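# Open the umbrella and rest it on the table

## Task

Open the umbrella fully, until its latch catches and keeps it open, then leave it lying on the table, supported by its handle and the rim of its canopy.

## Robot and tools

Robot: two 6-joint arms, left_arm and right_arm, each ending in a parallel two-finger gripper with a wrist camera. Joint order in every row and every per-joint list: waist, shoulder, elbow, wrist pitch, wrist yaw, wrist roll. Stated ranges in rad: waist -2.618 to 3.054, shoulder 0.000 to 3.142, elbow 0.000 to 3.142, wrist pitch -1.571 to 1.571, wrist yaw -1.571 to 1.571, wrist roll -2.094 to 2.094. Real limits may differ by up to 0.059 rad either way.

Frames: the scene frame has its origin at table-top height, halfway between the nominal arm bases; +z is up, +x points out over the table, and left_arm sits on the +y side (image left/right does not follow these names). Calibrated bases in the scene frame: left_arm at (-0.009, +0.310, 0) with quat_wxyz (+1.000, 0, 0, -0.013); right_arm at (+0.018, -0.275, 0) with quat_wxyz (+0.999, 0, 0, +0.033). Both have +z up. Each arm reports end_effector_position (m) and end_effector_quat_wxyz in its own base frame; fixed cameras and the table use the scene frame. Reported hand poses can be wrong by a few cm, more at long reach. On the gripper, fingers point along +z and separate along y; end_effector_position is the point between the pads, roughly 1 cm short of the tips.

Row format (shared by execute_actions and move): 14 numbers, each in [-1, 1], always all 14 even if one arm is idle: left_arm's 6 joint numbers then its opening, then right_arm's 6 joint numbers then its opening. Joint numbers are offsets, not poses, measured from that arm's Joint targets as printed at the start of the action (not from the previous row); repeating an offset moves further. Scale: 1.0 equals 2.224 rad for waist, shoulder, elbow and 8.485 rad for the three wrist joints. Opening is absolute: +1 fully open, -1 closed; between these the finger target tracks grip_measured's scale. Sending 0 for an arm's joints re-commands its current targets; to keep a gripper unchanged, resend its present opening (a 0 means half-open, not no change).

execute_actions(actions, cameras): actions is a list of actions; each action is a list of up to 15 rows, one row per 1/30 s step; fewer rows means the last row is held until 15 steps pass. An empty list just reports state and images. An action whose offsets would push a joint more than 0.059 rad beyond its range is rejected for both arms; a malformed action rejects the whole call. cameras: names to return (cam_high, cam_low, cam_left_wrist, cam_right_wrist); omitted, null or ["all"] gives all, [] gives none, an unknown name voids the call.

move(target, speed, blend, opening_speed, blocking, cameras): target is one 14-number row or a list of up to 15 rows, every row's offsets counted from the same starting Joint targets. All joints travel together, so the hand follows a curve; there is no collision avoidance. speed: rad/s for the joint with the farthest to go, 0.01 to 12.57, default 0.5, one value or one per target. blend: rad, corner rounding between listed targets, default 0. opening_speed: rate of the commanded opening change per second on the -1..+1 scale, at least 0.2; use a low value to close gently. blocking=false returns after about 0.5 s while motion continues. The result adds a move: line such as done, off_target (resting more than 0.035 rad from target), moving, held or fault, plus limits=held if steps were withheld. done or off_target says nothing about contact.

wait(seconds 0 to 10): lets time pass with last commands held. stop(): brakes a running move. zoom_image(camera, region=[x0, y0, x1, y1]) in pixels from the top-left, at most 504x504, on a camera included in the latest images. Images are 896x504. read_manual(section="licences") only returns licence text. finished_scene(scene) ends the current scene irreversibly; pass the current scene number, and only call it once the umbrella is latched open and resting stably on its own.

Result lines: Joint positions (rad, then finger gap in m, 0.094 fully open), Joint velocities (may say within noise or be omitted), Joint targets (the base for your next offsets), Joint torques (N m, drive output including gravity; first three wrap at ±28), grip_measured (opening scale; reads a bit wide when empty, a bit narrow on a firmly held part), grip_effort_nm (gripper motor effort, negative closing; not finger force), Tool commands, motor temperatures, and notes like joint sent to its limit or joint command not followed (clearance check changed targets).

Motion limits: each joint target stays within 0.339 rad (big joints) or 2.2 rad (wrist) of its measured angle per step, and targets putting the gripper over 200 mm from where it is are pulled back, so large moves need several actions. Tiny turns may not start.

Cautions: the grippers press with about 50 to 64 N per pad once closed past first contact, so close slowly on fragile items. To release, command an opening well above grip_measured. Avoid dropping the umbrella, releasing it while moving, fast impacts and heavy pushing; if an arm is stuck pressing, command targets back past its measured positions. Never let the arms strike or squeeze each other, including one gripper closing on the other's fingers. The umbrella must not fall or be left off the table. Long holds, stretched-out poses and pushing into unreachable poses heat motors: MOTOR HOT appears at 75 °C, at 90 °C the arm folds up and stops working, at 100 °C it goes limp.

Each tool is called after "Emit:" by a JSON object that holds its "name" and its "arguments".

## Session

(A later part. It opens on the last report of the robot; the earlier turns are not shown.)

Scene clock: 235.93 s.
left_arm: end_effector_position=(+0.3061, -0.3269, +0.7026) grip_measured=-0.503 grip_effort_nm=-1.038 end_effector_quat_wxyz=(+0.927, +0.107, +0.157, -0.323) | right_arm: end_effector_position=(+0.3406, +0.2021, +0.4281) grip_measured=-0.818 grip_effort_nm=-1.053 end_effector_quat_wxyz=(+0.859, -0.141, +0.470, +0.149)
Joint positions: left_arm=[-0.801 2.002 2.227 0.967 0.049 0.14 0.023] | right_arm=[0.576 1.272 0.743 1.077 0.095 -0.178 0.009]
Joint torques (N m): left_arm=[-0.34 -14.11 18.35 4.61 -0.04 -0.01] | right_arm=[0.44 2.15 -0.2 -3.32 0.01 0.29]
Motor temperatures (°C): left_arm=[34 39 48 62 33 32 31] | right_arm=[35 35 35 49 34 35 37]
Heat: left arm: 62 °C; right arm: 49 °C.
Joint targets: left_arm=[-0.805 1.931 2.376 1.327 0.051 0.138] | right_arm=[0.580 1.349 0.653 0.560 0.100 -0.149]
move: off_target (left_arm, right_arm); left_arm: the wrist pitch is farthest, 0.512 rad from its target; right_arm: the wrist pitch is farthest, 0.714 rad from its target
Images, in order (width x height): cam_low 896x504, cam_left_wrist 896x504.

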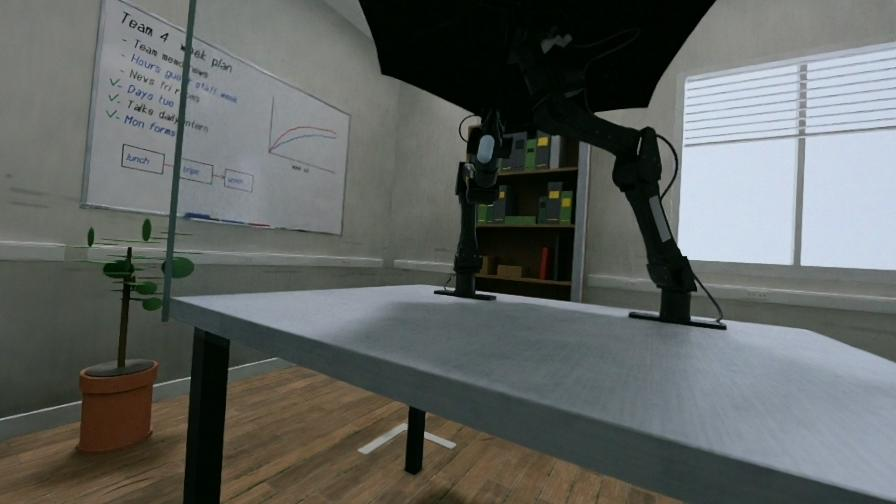

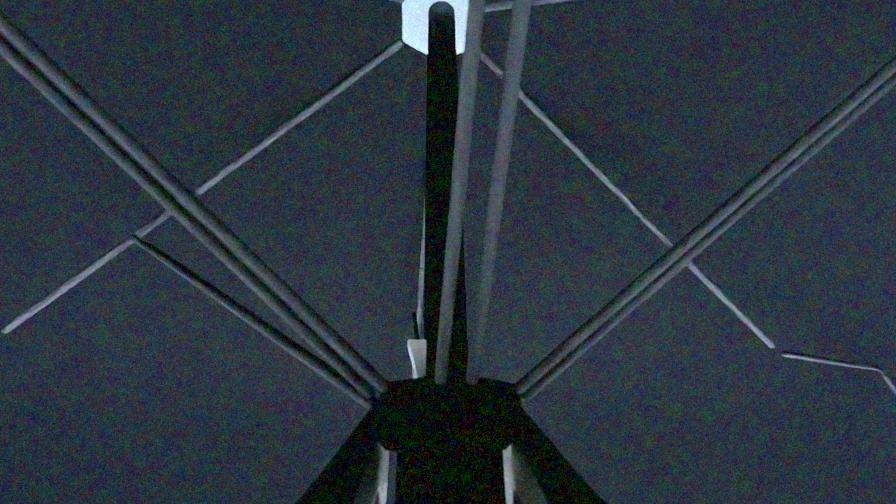

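Emit:
{"name": "move", "arguments": {"target": [0.0,0.04,0.06,-0.03,0.002,0.004,-1,0,-0.03,0.03,-0.02,0.0,-0.004,-1], "speed": 0.5, "cameras": ["cam_left_wrist","cam_low"]}}

Scene clock: 247.97 s.
left_arm: end_effector_position=(+0.3196, -0.3402, +0.7082) grip_measured=-0.503 grip_effort_nm=-1.038 end_effector_quat_wxyz=(+0.928, +0.122, +0.181, -0.303) | right_arm: end_effector_position=(+0.3445, +0.2000, +0.4337) grip_measured=-0.818 grip_effort_nm=-1.067 end_effector_quat_wxyz=(+0.838, -0.149, +0.506, +0.138)
Joint positions: left_arm=[-0.801 2.072 2.388 0.818 0.047 0.18 0.023] | right_arm=[0.573 1.213 0.804 0.871 0.11 -0.178 0.009]
Joint torques (N m): left_arm=[-0.36 -13.07 15.91 3.61 0.16 -0.05] | right_arm=[0.72 1.87 0.58 -2.84 -0.16 -0.03]
Motor temperatures (°C): left_arm=[34 40 49 68 32 32 32] | right_arm=[35 35 35 58 33 34 37]
Heat: left arm: 68 °C; right arm: 58 °C.
Joint targets: left_arm=[-0.805 2.020 2.510 1.072 0.068 0.172] | right_arm=[0.580 1.282 0.720 0.390 0.100 -0.183]
move: off_target (left_arm, right_arm); left_arm: the wrist pitch is farthest, 0.254 rad from its target; right_arm: the wrist pitch is farthest, 0.480 rad from its target
Images, in order (width x height): cam_low 896x504, cam_left_wrist 896x504.

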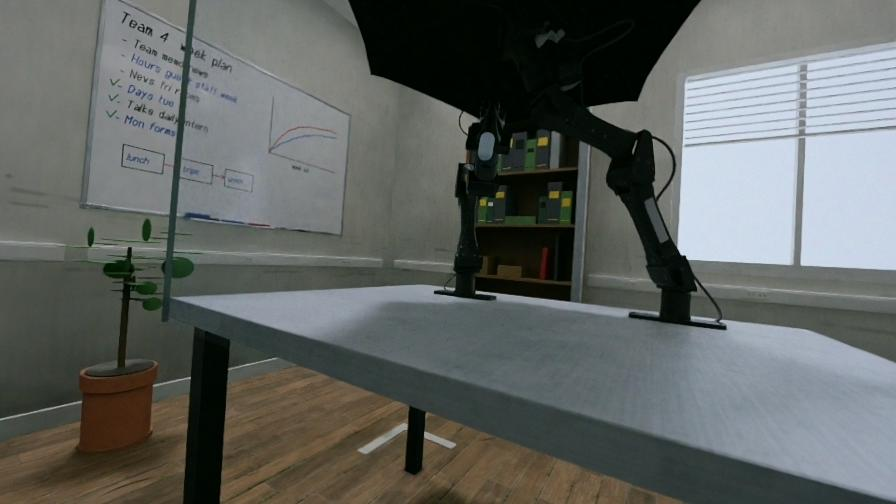

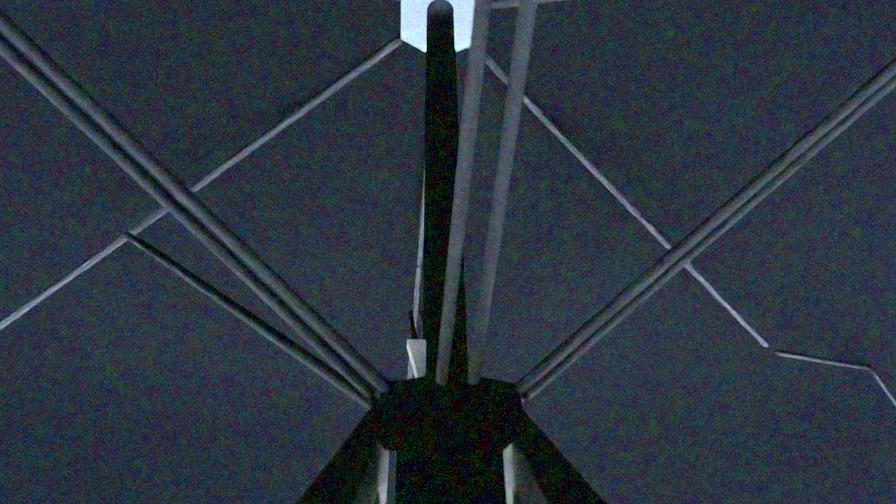

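Emit:
{"name": "move", "arguments": {"target": [-0.0256,-0.0468,-0.0827,-0.0332,-0.008,-0.008,-1,0.092,0.0198,-0.0063,0.1332,-0.0118,0.0216,-1], "speed": 0.5}}

Scene clock: 257.33 s.
left_arm: end_effector_position=(+0.2874, -0.3379, +0.7295) grip_measured=-0.504 grip_effort_nm=-1.033 end_effector_quat_wxyz=(+0.904, +0.144, +0.228, -0.332) | right_arm: end_effector_position=(+0.2815, +0.2193, +0.4698) grip_measured=-0.816 grip_effort_nm=-1.067 end_effector_quat_wxyz=(+0.894, -0.084, +0.354, +0.262)
Joint positions: left_arm=[-0.856 1.929 2.331 0.624 0.03 0.161 0.023] | right_arm=[0.731 1.32 0.723 1.435 0.144 -0.105 0.009]
Joint torques (N m): left_arm=[-0.49 -8.73 5.18 2.88 -0.32 -0.59] | right_arm=[5.45 -3.33 5.44 1.94 -1.7 1.06]
Motor temperatures (°C): left_arm=[34 42 49 69 32 32 32] | right_arm=[35 35 35 57 33 34 37]
Heat: left arm: 69 °C; right arm: 57 °C.
Joint targets: left_arm=[-0.862 1.916 2.326 0.790 0.000 0.104] | right_arm=[0.785 1.326 0.706 1.520 -0.001 0.001]
move: off_target (left_arm, right_arm); left_arm: the wrist pitch is farthest, 0.167 rad from its target; right_arm: the wrist yaw is farthest, 0.144 rad from its target

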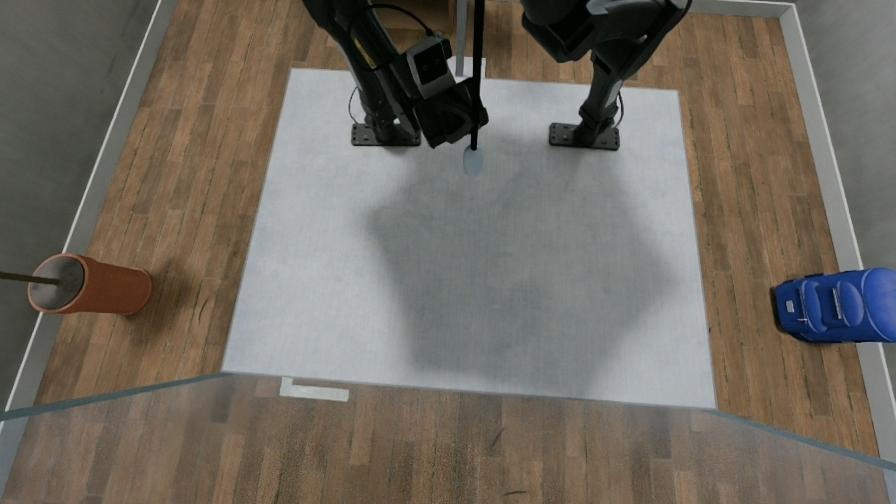

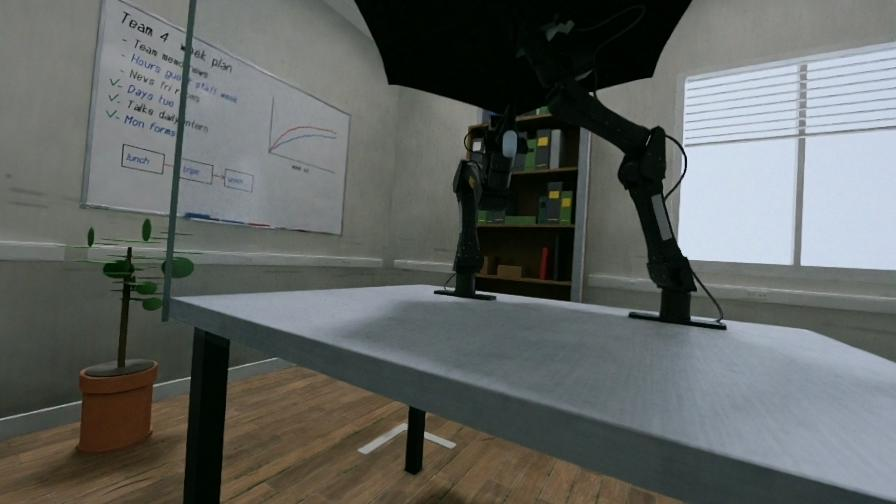

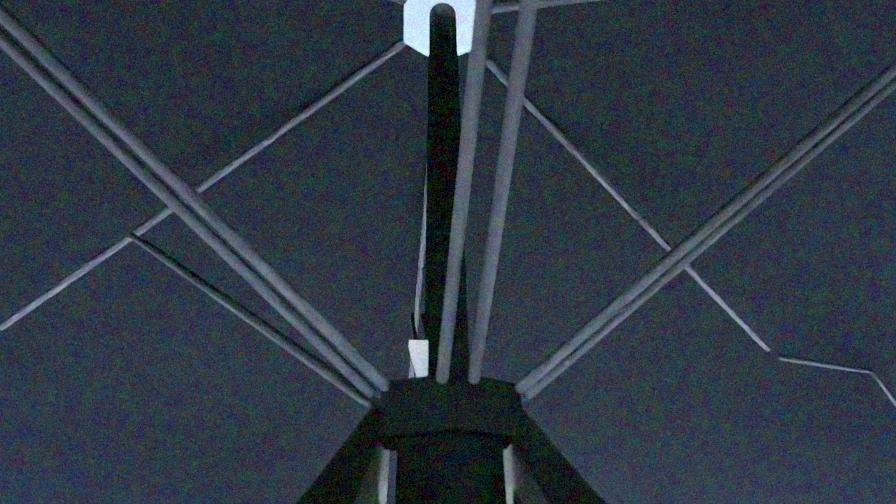

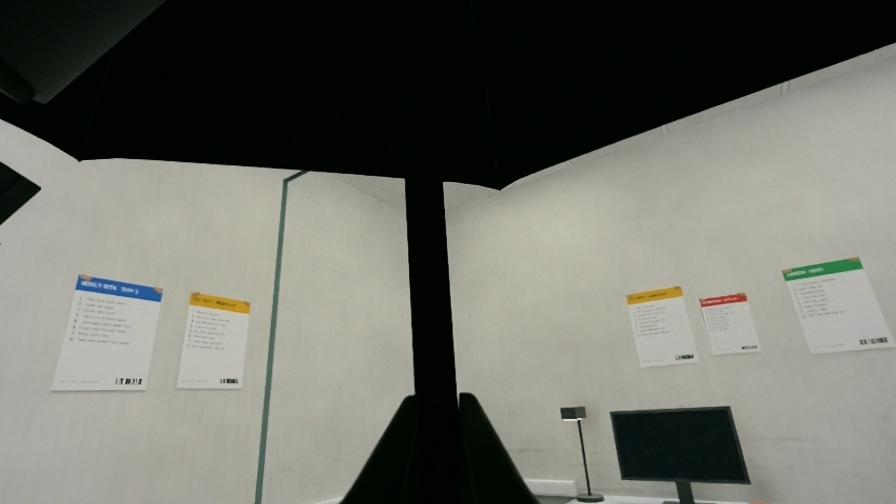

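Emit:
{"name": "move", "arguments": {"target": [0,0.02,0.07,-0.006,0.004,0.006,-1,-0.024,0,0,-0.1,0.016,-0.012,-1], "speed": 0.8, "cameras": ["cam_left_wrist","cam_right_wrist"]}}

Scene clock: 261.13 s.
left_arm: end_effector_position=(+0.3127, -0.3507, +0.7165) grip_measured=-0.505 grip_effort_nm=-1.043 end_effector_quat_wxyz=(+0.906, +0.157, +0.259, -0.297) | right_arm: end_effector_position=(+0.3113, +0.2301, +0.4446) grip_measured=-0.816 grip_effort_nm=-1.062 end_effector_quat_wxyz=(+0.851, -0.107, +0.459, +0.231)
Joint positions: left_arm=[-0.84 1.982 2.393 0.545 0.012 0.211 0.023] | right_arm=[0.719 1.26 0.762 1.1 0.186 -0.09 0.009]
Joint torques (N m): left_arm=[-1.89 -10 13.04 3.33 0.19 -0.58] | right_arm=[1.26 1.4 2.61 -2.53 -0.65 -0.09]
Motor temperatures (°C): left_arm=[34 42 48 68 32 32 32] | right_arm=[35 35 35 56 34 35 37]
Heat: left arm: 68 °C; right arm: 56 °C.
Joint targets: left_arm=[-0.863 1.960 2.482 0.740 0.034 0.155] | right_arm=[0.732 1.326 0.706 0.672 0.135 -0.101]
move: off_target (left_arm, right_arm); left_arm: the wrist pitch is farthest, 0.194 rad from its target; right_arm: the wrist pitch is farthest, 0.428 rad from its target

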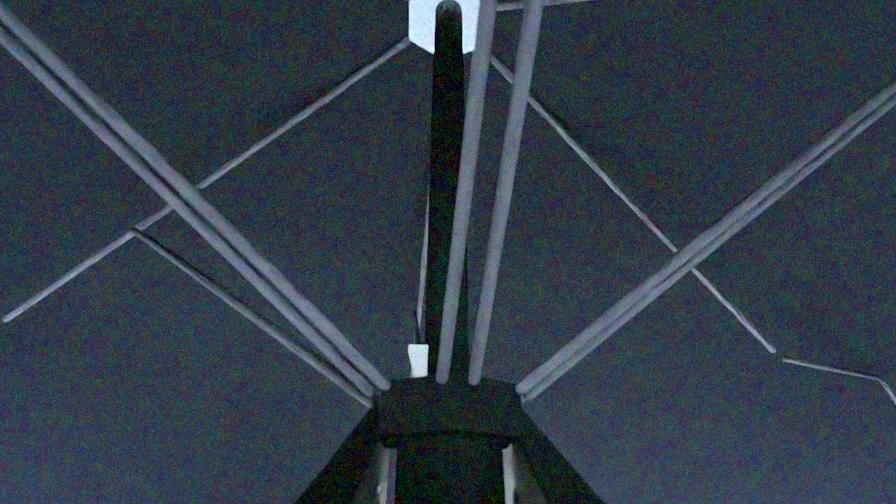

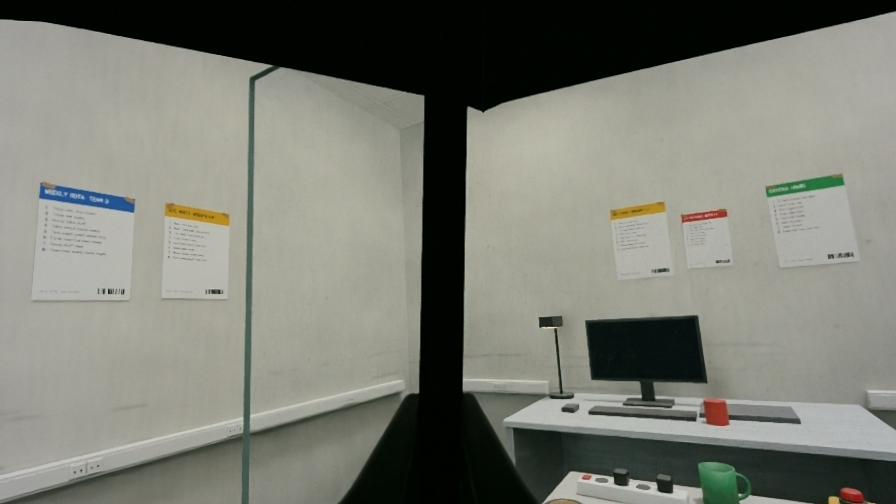

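Emit:
{"name": "move", "arguments": {"target": [0.004,0.025,0.11,0.01,0.002,0.006,-1,-0.005,0,0,-0.035,0.008,0,-1], "speed": 0.8, "cameras": ["cam_left_wrist","cam_right_wrist"]}}

Scene clock: 263.20 s.
left_arm: end_effector_position=(+0.2928, -0.3302, +0.7493) grip_measured=-0.505 grip_effort_nm=-1.033 end_effector_quat_wxyz=(+0.927, +0.139, +0.204, -0.284) | right_arm: end_effector_position=(+0.3259, +0.2347, +0.4292) grip_measured=-0.816 grip_effort_nm=-1.062 end_effector_quat_wxyz=(+0.826, -0.129, +0.511, +0.200)
Joint positions: left_arm=[-0.836 2.068 2.623 0.518 0.027 0.25 0.023] | right_arm=[0.711 1.242 0.8 0.914 0.203 -0.113 0.009]
Joint torques (N m): left_arm=[-1.43 -12.3 13.5 4.29 0.19 -0.44] | right_arm=[0.91 2.58 0.05 -3.21 -0.06 0.11]
Motor temperatures (°C): left_arm=[34 42 49 69 32 32 32] | right_arm=[35 35 35 56 34 35 37]
Heat: left arm: 69 °C; right arm: 56 °C.
Joint targets: left_arm=[-0.853 2.016 2.726 0.824 0.051 0.206] | right_arm=[0.720 1.323 0.710 0.399 0.203 -0.102]
move: off_target (left_arm, right_arm); left_arm: the wrist pitch is farthest, 0.307 rad from its target; right_arm: the wrist pitch is farthest, 0.539 rad from its target

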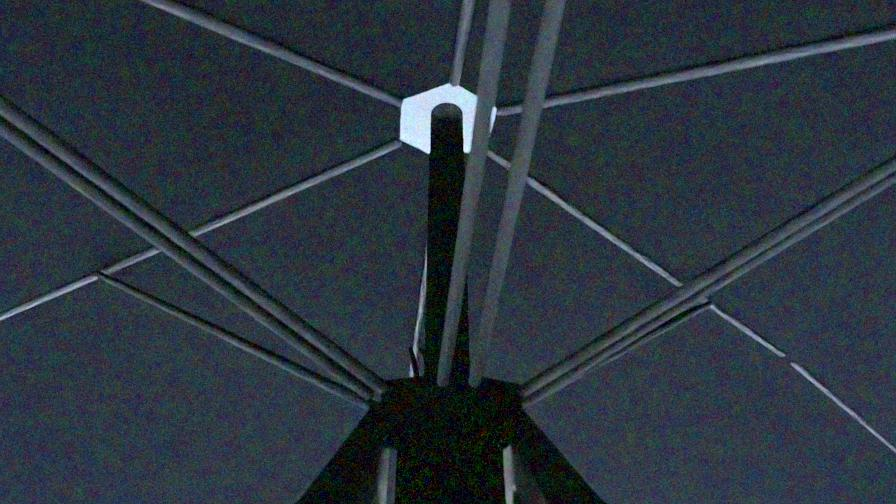

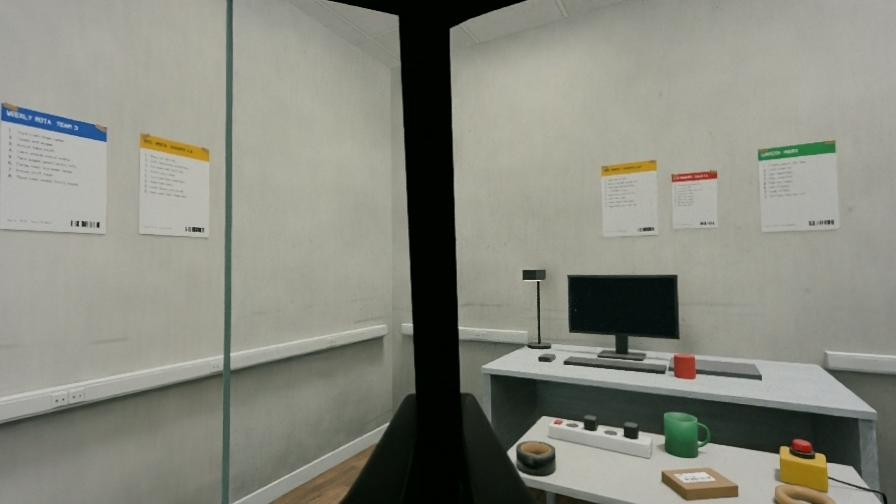

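Emit:
{"name": "move", "arguments": {"target": [0.004,0.025,0.08,0.005,0.002,0.006,-1,-0.003,0,0,-0.03,0.004,0,-1], "speed": 0.8, "cameras": ["cam_left_wrist","cam_low"]}}

Scene clock: 265.27 s.
left_arm: end_effector_position=(+0.2901, -0.3202, +0.7590) grip_measured=-0.505 grip_effort_nm=-1.033 end_effector_quat_wxyz=(+0.933, +0.118, +0.191, -0.279) | right_arm: end_effector_position=(+0.3270, +0.2307, +0.4382) grip_measured=-0.816 grip_effort_nm=-1.067 end_effector_quat_wxyz=(+0.826, -0.132, +0.516, +0.185)
Joint positions: left_arm=[-0.835 2.138 2.777 0.479 0.004 0.254 0.023] | right_arm=[0.705 1.22 0.836 0.842 0.211 -0.132 0.009]
Joint torques (N m): left_arm=[-0.75 -13.46 14.76 4.95 0.59 0.07] | right_arm=[0.55 2.26 -0.21 -3.22 0.14 0.24]
Motor temperatures (°C): left_arm=[34 42 49 70 32 32 32] | right_arm=[35 35 35 57 34 35 37]
Heat: left arm: 70 °C; right arm: 57 °C.
Joint targets: left_arm=[-0.844 2.073 2.901 0.856 0.066 0.257] | right_arm=[0.711 1.296 0.742 0.325 0.230 -0.110]
move: off_target (left_arm, right_arm); left_arm: the wrist pitch is farthest, 0.387 rad from its target; right_arm: the wrist pitch is farthest, 0.698 rad from its target
Images, in order (width x height): cam_low 896x504, cam_left_wrist 896x504.

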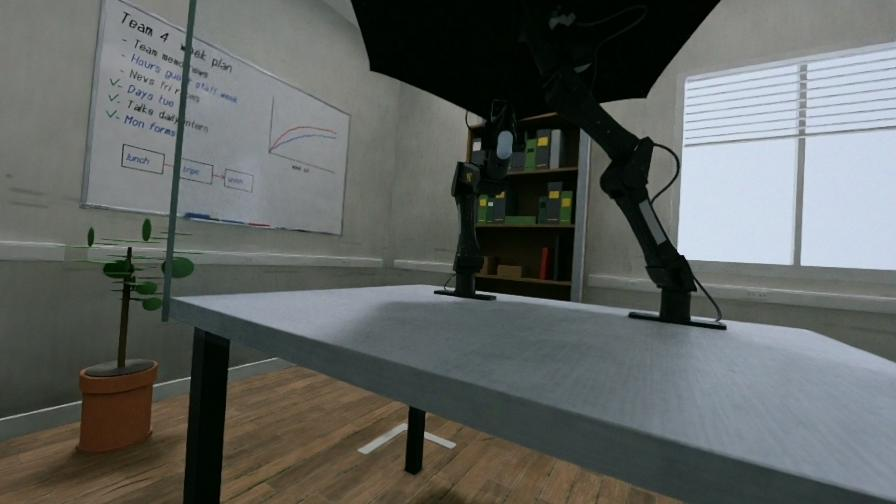

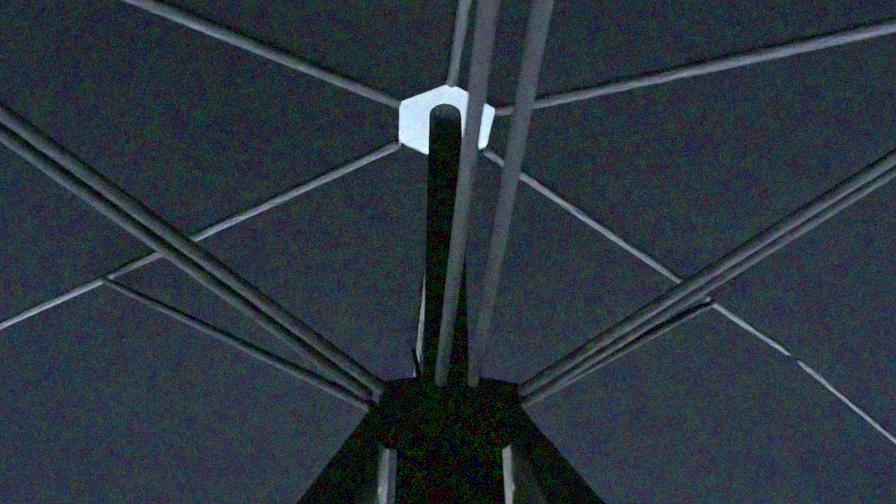

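Emit:
{"name": "move", "arguments": {"target": [0.002,0.025,-0.05,-0.04,-0.004,0,-1,0,-0.02,0.03,0.055,0,0,-1], "speed": 0.6, "cameras": ["cam_left_wrist"]}}

Scene clock: 267.50 s.
left_arm: end_effector_position=(+0.2959, -0.3281, +0.7538) grip_measured=-0.505 grip_effort_nm=-1.043 end_effector_quat_wxyz=(+0.930, +0.133, +0.207, -0.275) | right_arm: end_effector_position=(+0.3228, +0.2271, +0.4500) grip_measured=-0.816 grip_effort_nm=-1.062 end_effector_quat_wxyz=(+0.838, -0.122, +0.497, +0.191)
Joint positions: left_arm=[-0.835 2.139 2.777 0.437 0.012 0.263 0.023] | right_arm=[0.705 1.221 0.839 0.891 0.211 -0.132 0.009]
Joint torques (N m): left_arm=[-0.42 -9.2 5.48 1.86 0.18 -0.03] | right_arm=[0.61 -1.37 5.11 0.68 0.14 0.23]
Motor temperatures (°C): left_arm=[34 42 48 72 32 32 32] | right_arm=[35 35 35 57 34 35 37]
Heat: left arm: 72 °C; right arm: 57 °C.
Joint targets: left_arm=[-0.840 2.129 2.789 0.516 0.032 0.257] | right_arm=[0.711 1.252 0.809 0.791 0.230 -0.110]
move: off_target (left_arm, right_arm); left_arm: the wrist pitch is farthest, 0.080 rad from its target; right_arm: the wrist pitch is farthest, 0.100 rad from its target

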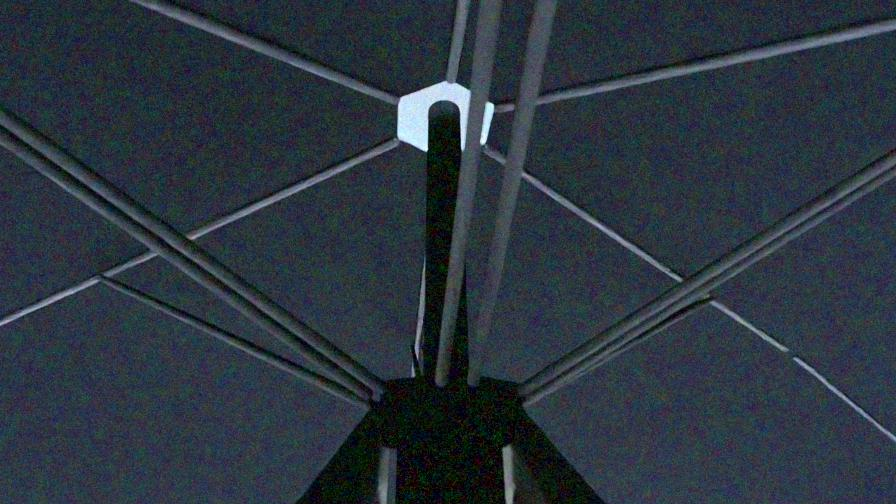

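Emit:
{"name": "move", "arguments": {"target": [0,0,-0.06,0.0,0,0,-1,0,0,0,0.02,0,0,-1], "speed": 0.4, "cameras": ["cam_left_wrist","cam_low"]}}

Emit:
{"name": "zoom_image", "arguments": {"camera": "cam_left_wrist", "region": [320, 60, 600, 504]}}

Scene clock: 270.53 s.
left_arm: end_effector_position=(+0.3033, -0.3403, +0.7409) grip_measured=-0.506 grip_effort_nm=-1.033 end_effector_quat_wxyz=(+0.931, +0.143, +0.205, -0.268) | right_arm: end_effector_position=(+0.3295, +0.2234, +0.4424) grip_measured=-0.816 grip_effort_nm=-1.067 end_effector_quat_wxyz=(+0.839, -0.105, +0.502, +0.183)
Joint positions: left_arm=[-0.835 2.126 2.681 0.512 0.027 0.28 0.023] | right_arm=[0.704 1.244 0.825 0.93 0.249 -0.129 0.009]
Joint torques (N m): left_arm=[-0.42 -8.4 2.89 1.07 0.02 -0.22] | right_arm=[0.73 -3.25 6.22 1.86 -0.29 0.21]
Motor temperatures (°C): left_arm=[34 42 47 69 32 32 32] | right_arm=[35 35 35 55 34 35 37]
Heat: left arm: 69 °C; right arm: 55 °C.
Joint targets: left_arm=[-0.840 2.129 2.656 0.516 0.032 0.257] | right_arm=[0.711 1.251 0.809 0.961 0.230 -0.109]
move: done
Images, in order (width x height): cam_low 896x504, cam_left_wrist 896x504.

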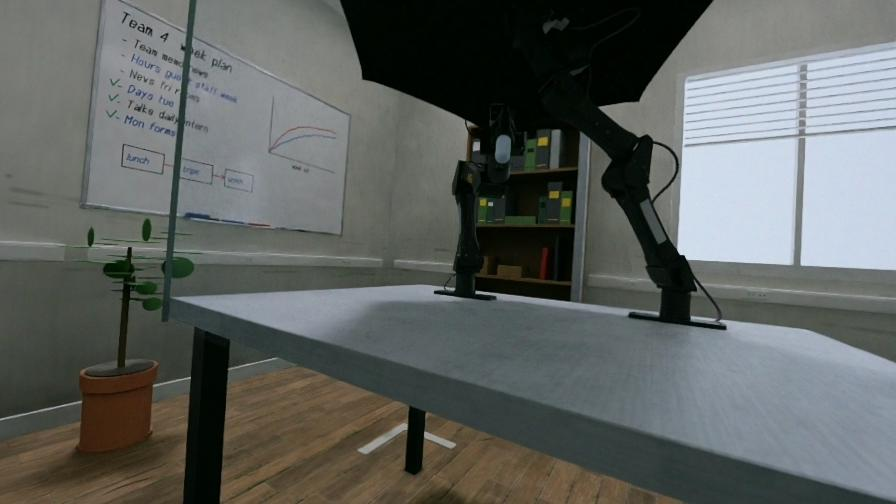

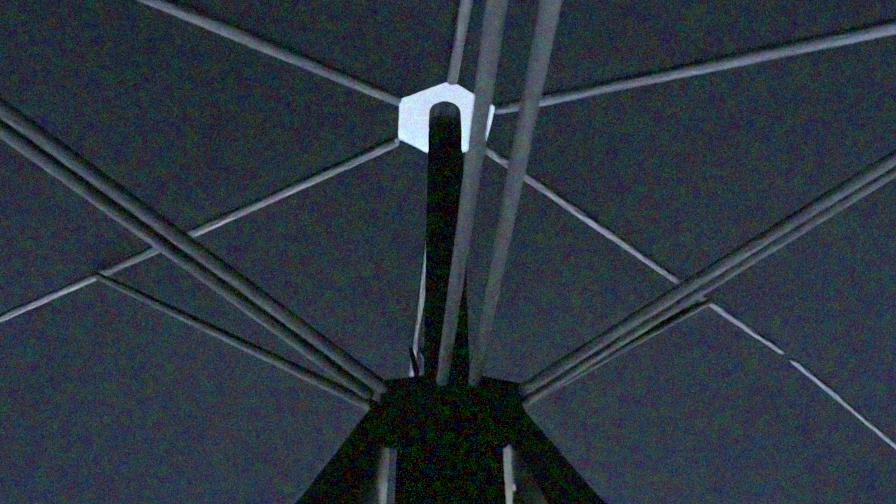

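Scaled by 1.135 from the camera's image (finer frame: 1280x720).

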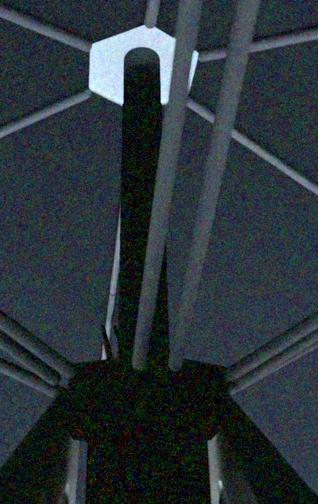

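Emit:
{"name": "move", "arguments": {"target": [[0,0,0,0,0,0,0.2,0,0,0,0,0,0,-1],[0,-0.429,-0.8467,0.0808,-0.004,0,0.2,0,0,0,0,0,0,-1]], "speed": 0.7, "opening_speed": 1}}

Scene clock: 278.07 s.
left_arm: end_effector_position=(+0.2318, -0.2559, +0.5012) grip_measured=+0.199 grip_effort_nm=0.061 end_effector_quat_wxyz=(+0.888, +0.199, +0.320, -0.262) | right_arm: end_effector_position=(+0.3268, +0.2269, +0.4439) grip_measured=-0.817 grip_effort_nm=-1.062 end_effector_quat_wxyz=(+0.838, -0.109, +0.498, +0.194)
Joint positions: left_arm=[-0.835 1.192 0.79 1.2 0.006 0.264 0.056] | right_arm=[0.708 1.245 0.825 0.936 0.232 -0.118 0.009]
Joint torques (N m): left_arm=[-0.4 -4.37 5.74 1.58 -0.09 -0.04] | right_arm=[0.34 -3.23 6.22 1.8 -0.1 0.1]
Motor temperatures (°C): left_arm=[34 41 46 64 32 32 32] | right_arm=[35 35 35 53 33 34 37]
Heat: left arm: 64 °C; right arm: 53 °C.
Joint targets: left_arm=[-0.840 1.175 0.773 1.202 -0.002 0.257] | right_arm=[0.711 1.252 0.809 0.961 0.230 -0.110]
move: done

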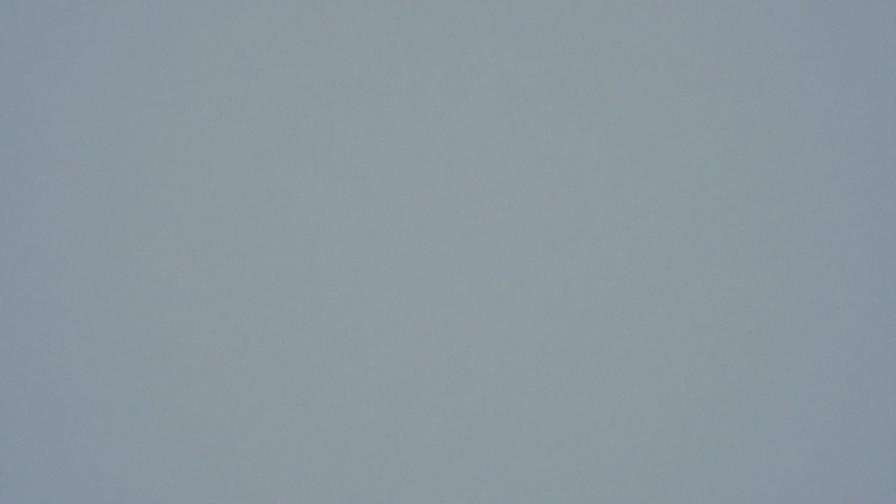

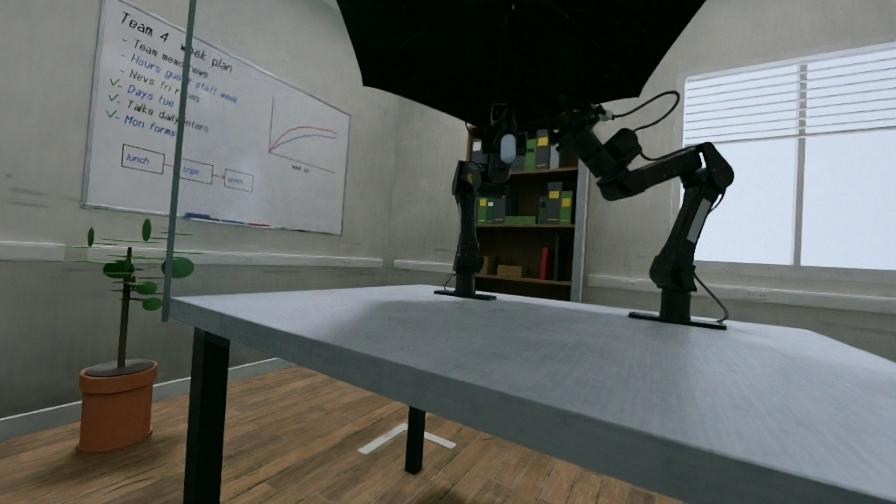

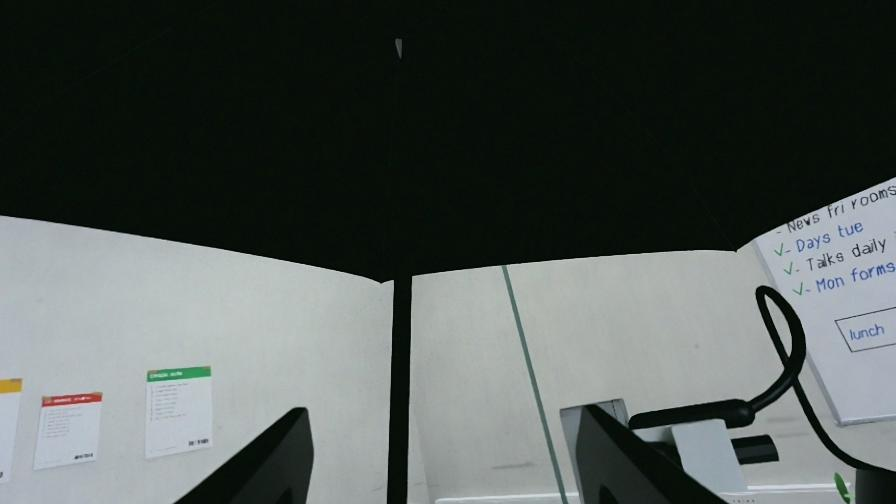

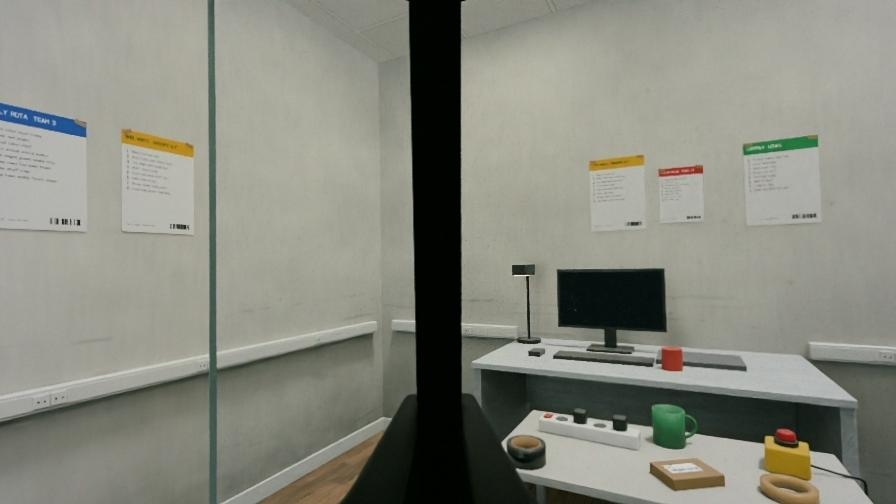

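Emit:
{"name": "zoom_image", "arguments": {"camera": "cam_left_wrist", "region": [250, 0, 550, 300]}}

Emit:
{"name": "zoom_image", "arguments": {"camera": "cam_low", "region": [380, 0, 640, 200]}}

Scaled by 1.680 from the camera's image (finer frame: 1280x720).

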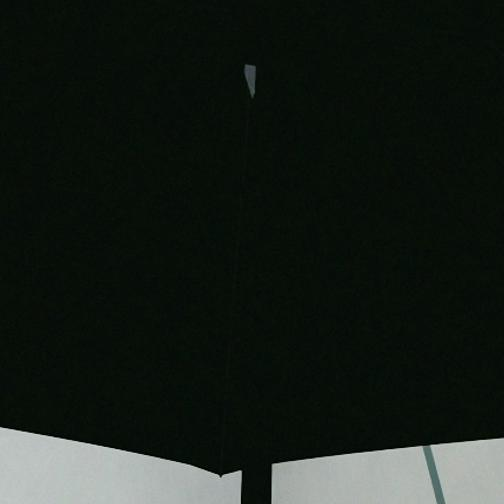

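Scaled by 1.938 from the camera's image (finer frame: 1280x720).

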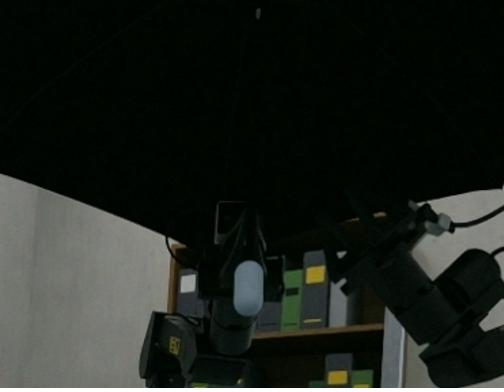

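Emit:
{"name": "move", "arguments": {"target": [[0,-0.3035,-0.033,-0.236,0,-0.03,0.2,0,0,0,0,0,0,-1],[1.0,-0.3035,-0.033,-0.236,0,-0.03,0.2,0,0,0,0,0,0,-1]], "speed": 1.2}}

Scene clock: 292.50 s.
left_arm: end_effector_position=(+0.0417, +0.2216, +0.2202) grip_measured=+0.199 grip_effort_nm=0.051 end_effector_quat_wxyz=(+0.365, -0.557, +0.681, +0.304) | right_arm: end_effector_position=(+0.3267, +0.2270, +0.4440) grip_measured=-0.817 grip_effort_nm=-1.057 end_effector_quat_wxyz=(+0.838, -0.109, +0.498, +0.194)
Joint positions: left_arm=[1.378 0.512 0.717 -0.784 -0.002 0.007 0.056] | right_arm=[0.708 1.245 0.825 0.936 0.232 -0.118 0.009]
Joint torques (N m): left_arm=[0.55 0.28 5.75 2.06 -0.01 -0.02] | right_arm=[0.32 -3.22 6.2 1.8 -0.1 0.09]
Motor temperatures (°C): left_arm=[34 39 44 60 32 32 31] | right_arm=[35 35 35 52 33 34 37]
Heat: left arm: 60 °C; right arm: 52 °C.
Joint targets: left_arm=[1.384 0.500 0.699 -0.801 -0.002 0.002] | right_arm=[0.711 1.252 0.809 0.961 0.230 -0.110]
move: done

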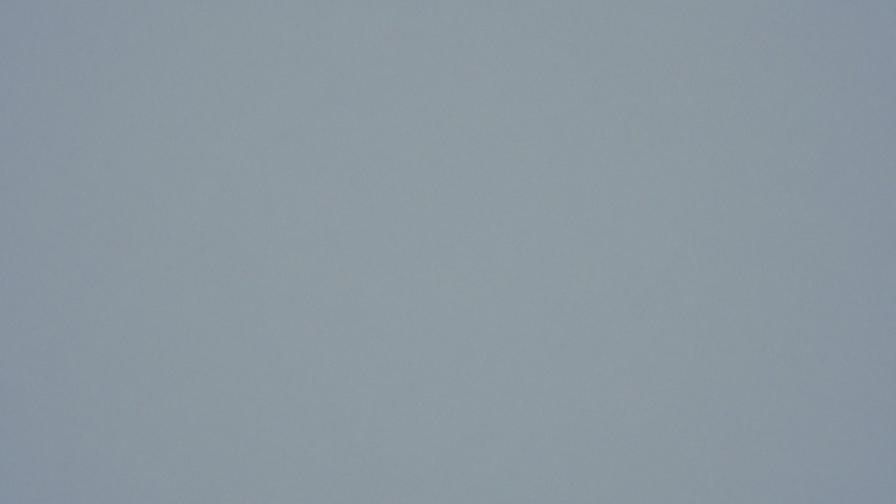

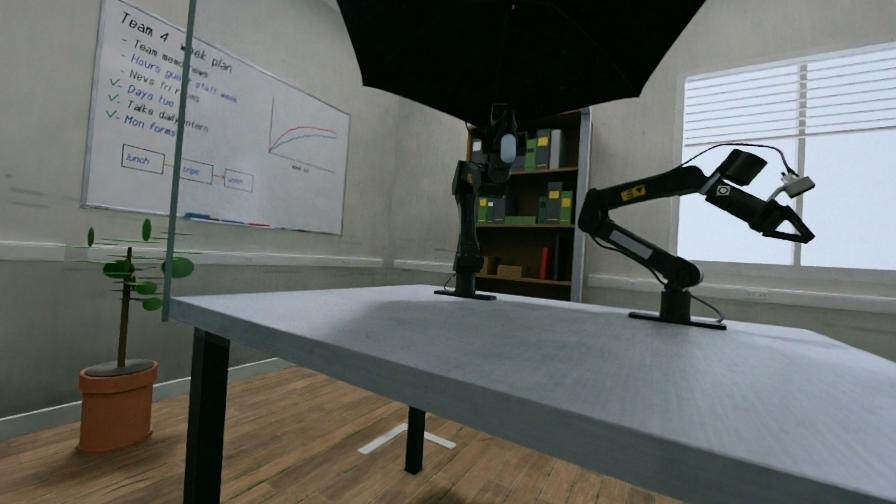

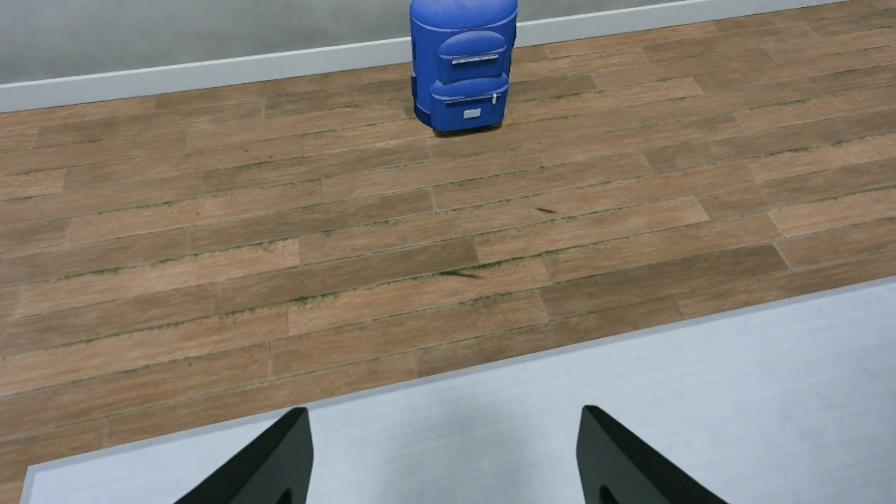

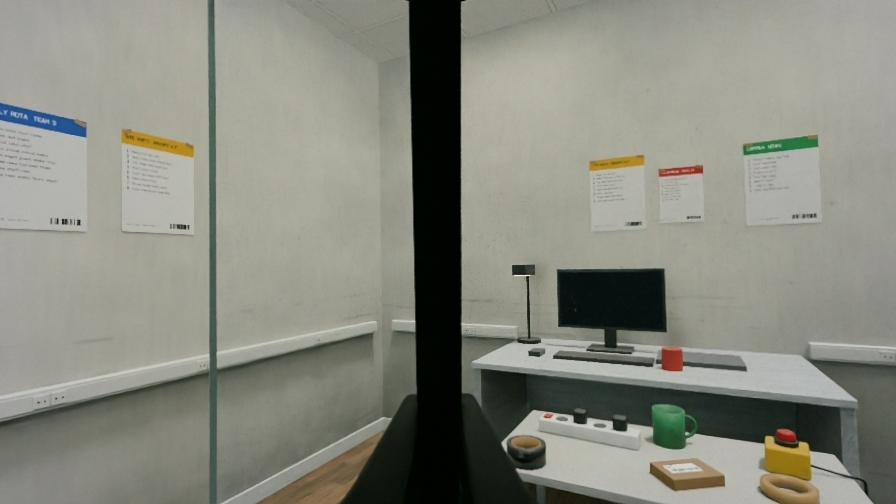

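Emit:
{"name": "move", "arguments": {"target": [[0,0,0,0,0,0,0.2,0,-0.029,-0.1686,-0.0245,-0.027,0.013,-1],[0,0,0,0,0,0,0.2,0,0,-0.2055,-0.0483,-0.027,0.013,-1]], "speed": 0.25, "blend": 0.05}}

Scene clock: 298.47 s.
left_arm: end_effector_position=(+0.0417, +0.2215, +0.2200) grip_measured=+0.199 grip_effort_nm=0.051 end_effector_quat_wxyz=(+0.365, -0.558, +0.681, +0.304) | right_arm: end_effector_position=(+0.2829, +0.2440, +0.1393) grip_measured=-0.818 grip_effort_nm=-1.067 end_effector_quat_wxyz=(+0.551, -0.294, +0.756, +0.194)
Joint positions: left_arm=[1.378 0.512 0.717 -0.785 -0.002 0.007 0.056] | right_arm=[0.71 1.245 0.365 0.557 0.001 -0.032 0.009]
Joint torques (N m): left_arm=[0.54 0.28 5.75 2.06 -0.01 -0.01] | right_arm=[0.21 -2.74 5.82 1.87 0 0.33]
Motor temperatures (°C): left_arm=[34 38 44 60 32 32 31] | right_arm=[35 35 36 51 33 34 37]
Heat: left arm: 60 °C; right arm: 51 °C.
Joint targets: left_arm=[1.384 0.500 0.699 -0.801 -0.002 0.002] | right_arm=[0.711 1.252 0.352 0.551 0.001 0.001]
move: done

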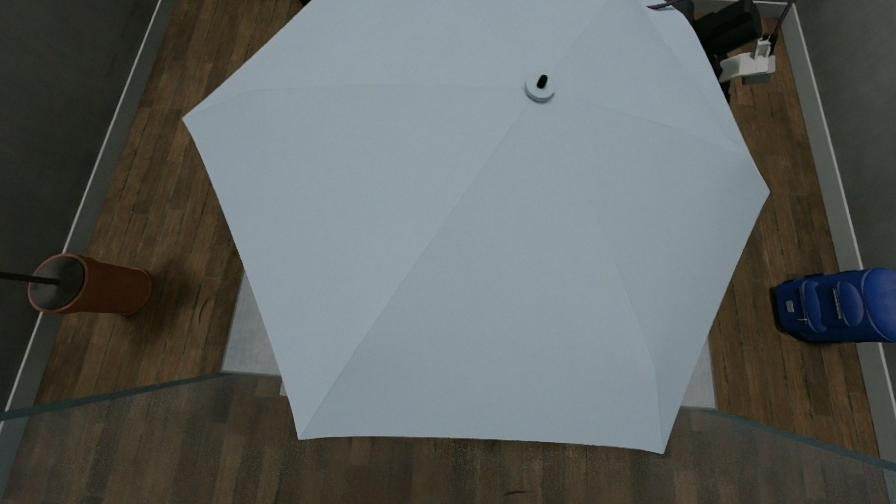

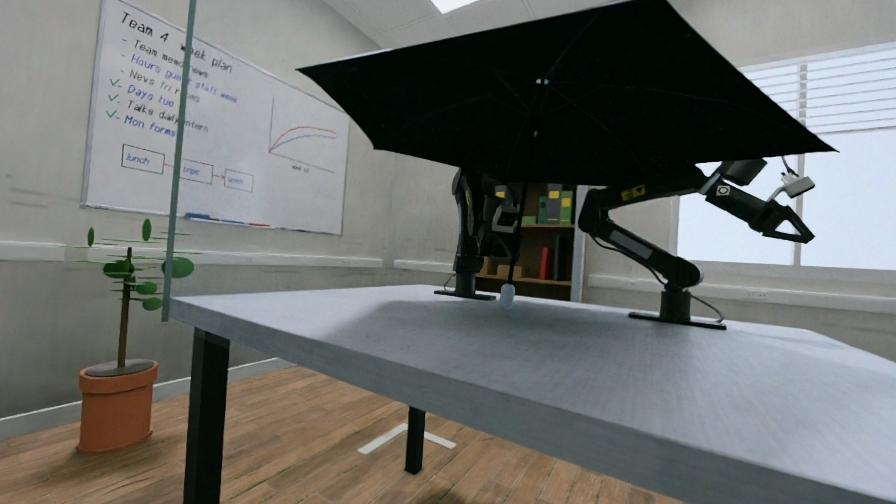

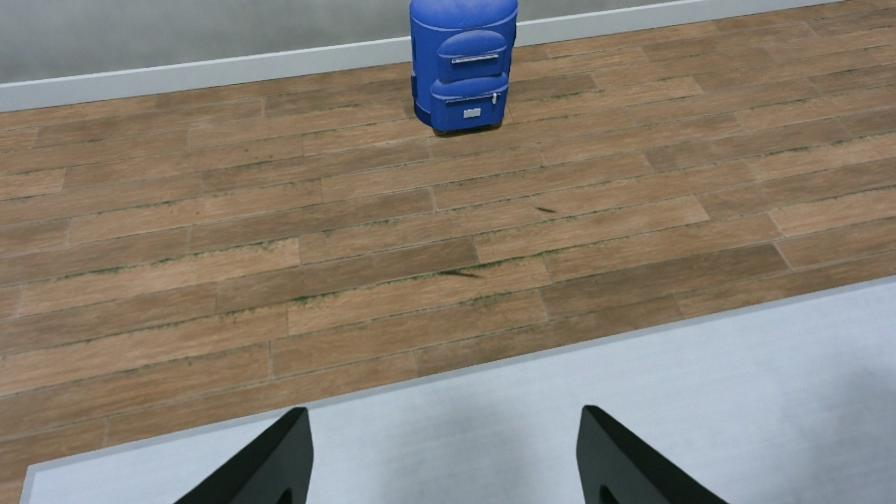

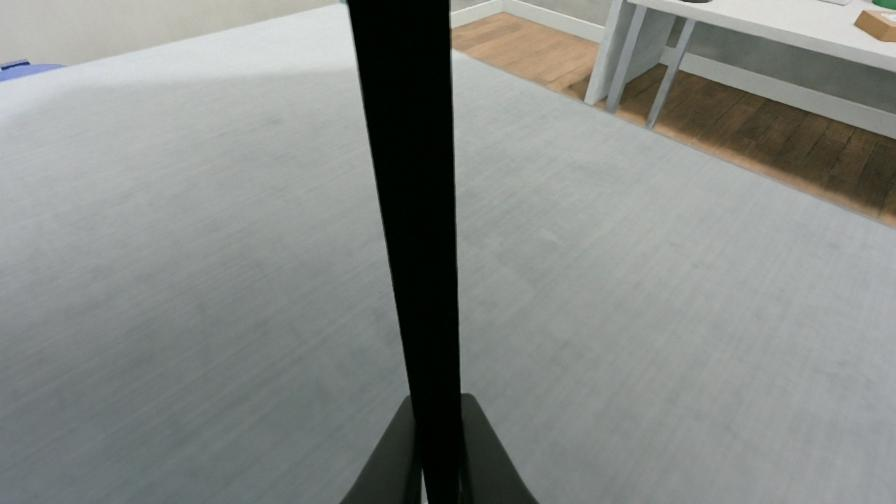

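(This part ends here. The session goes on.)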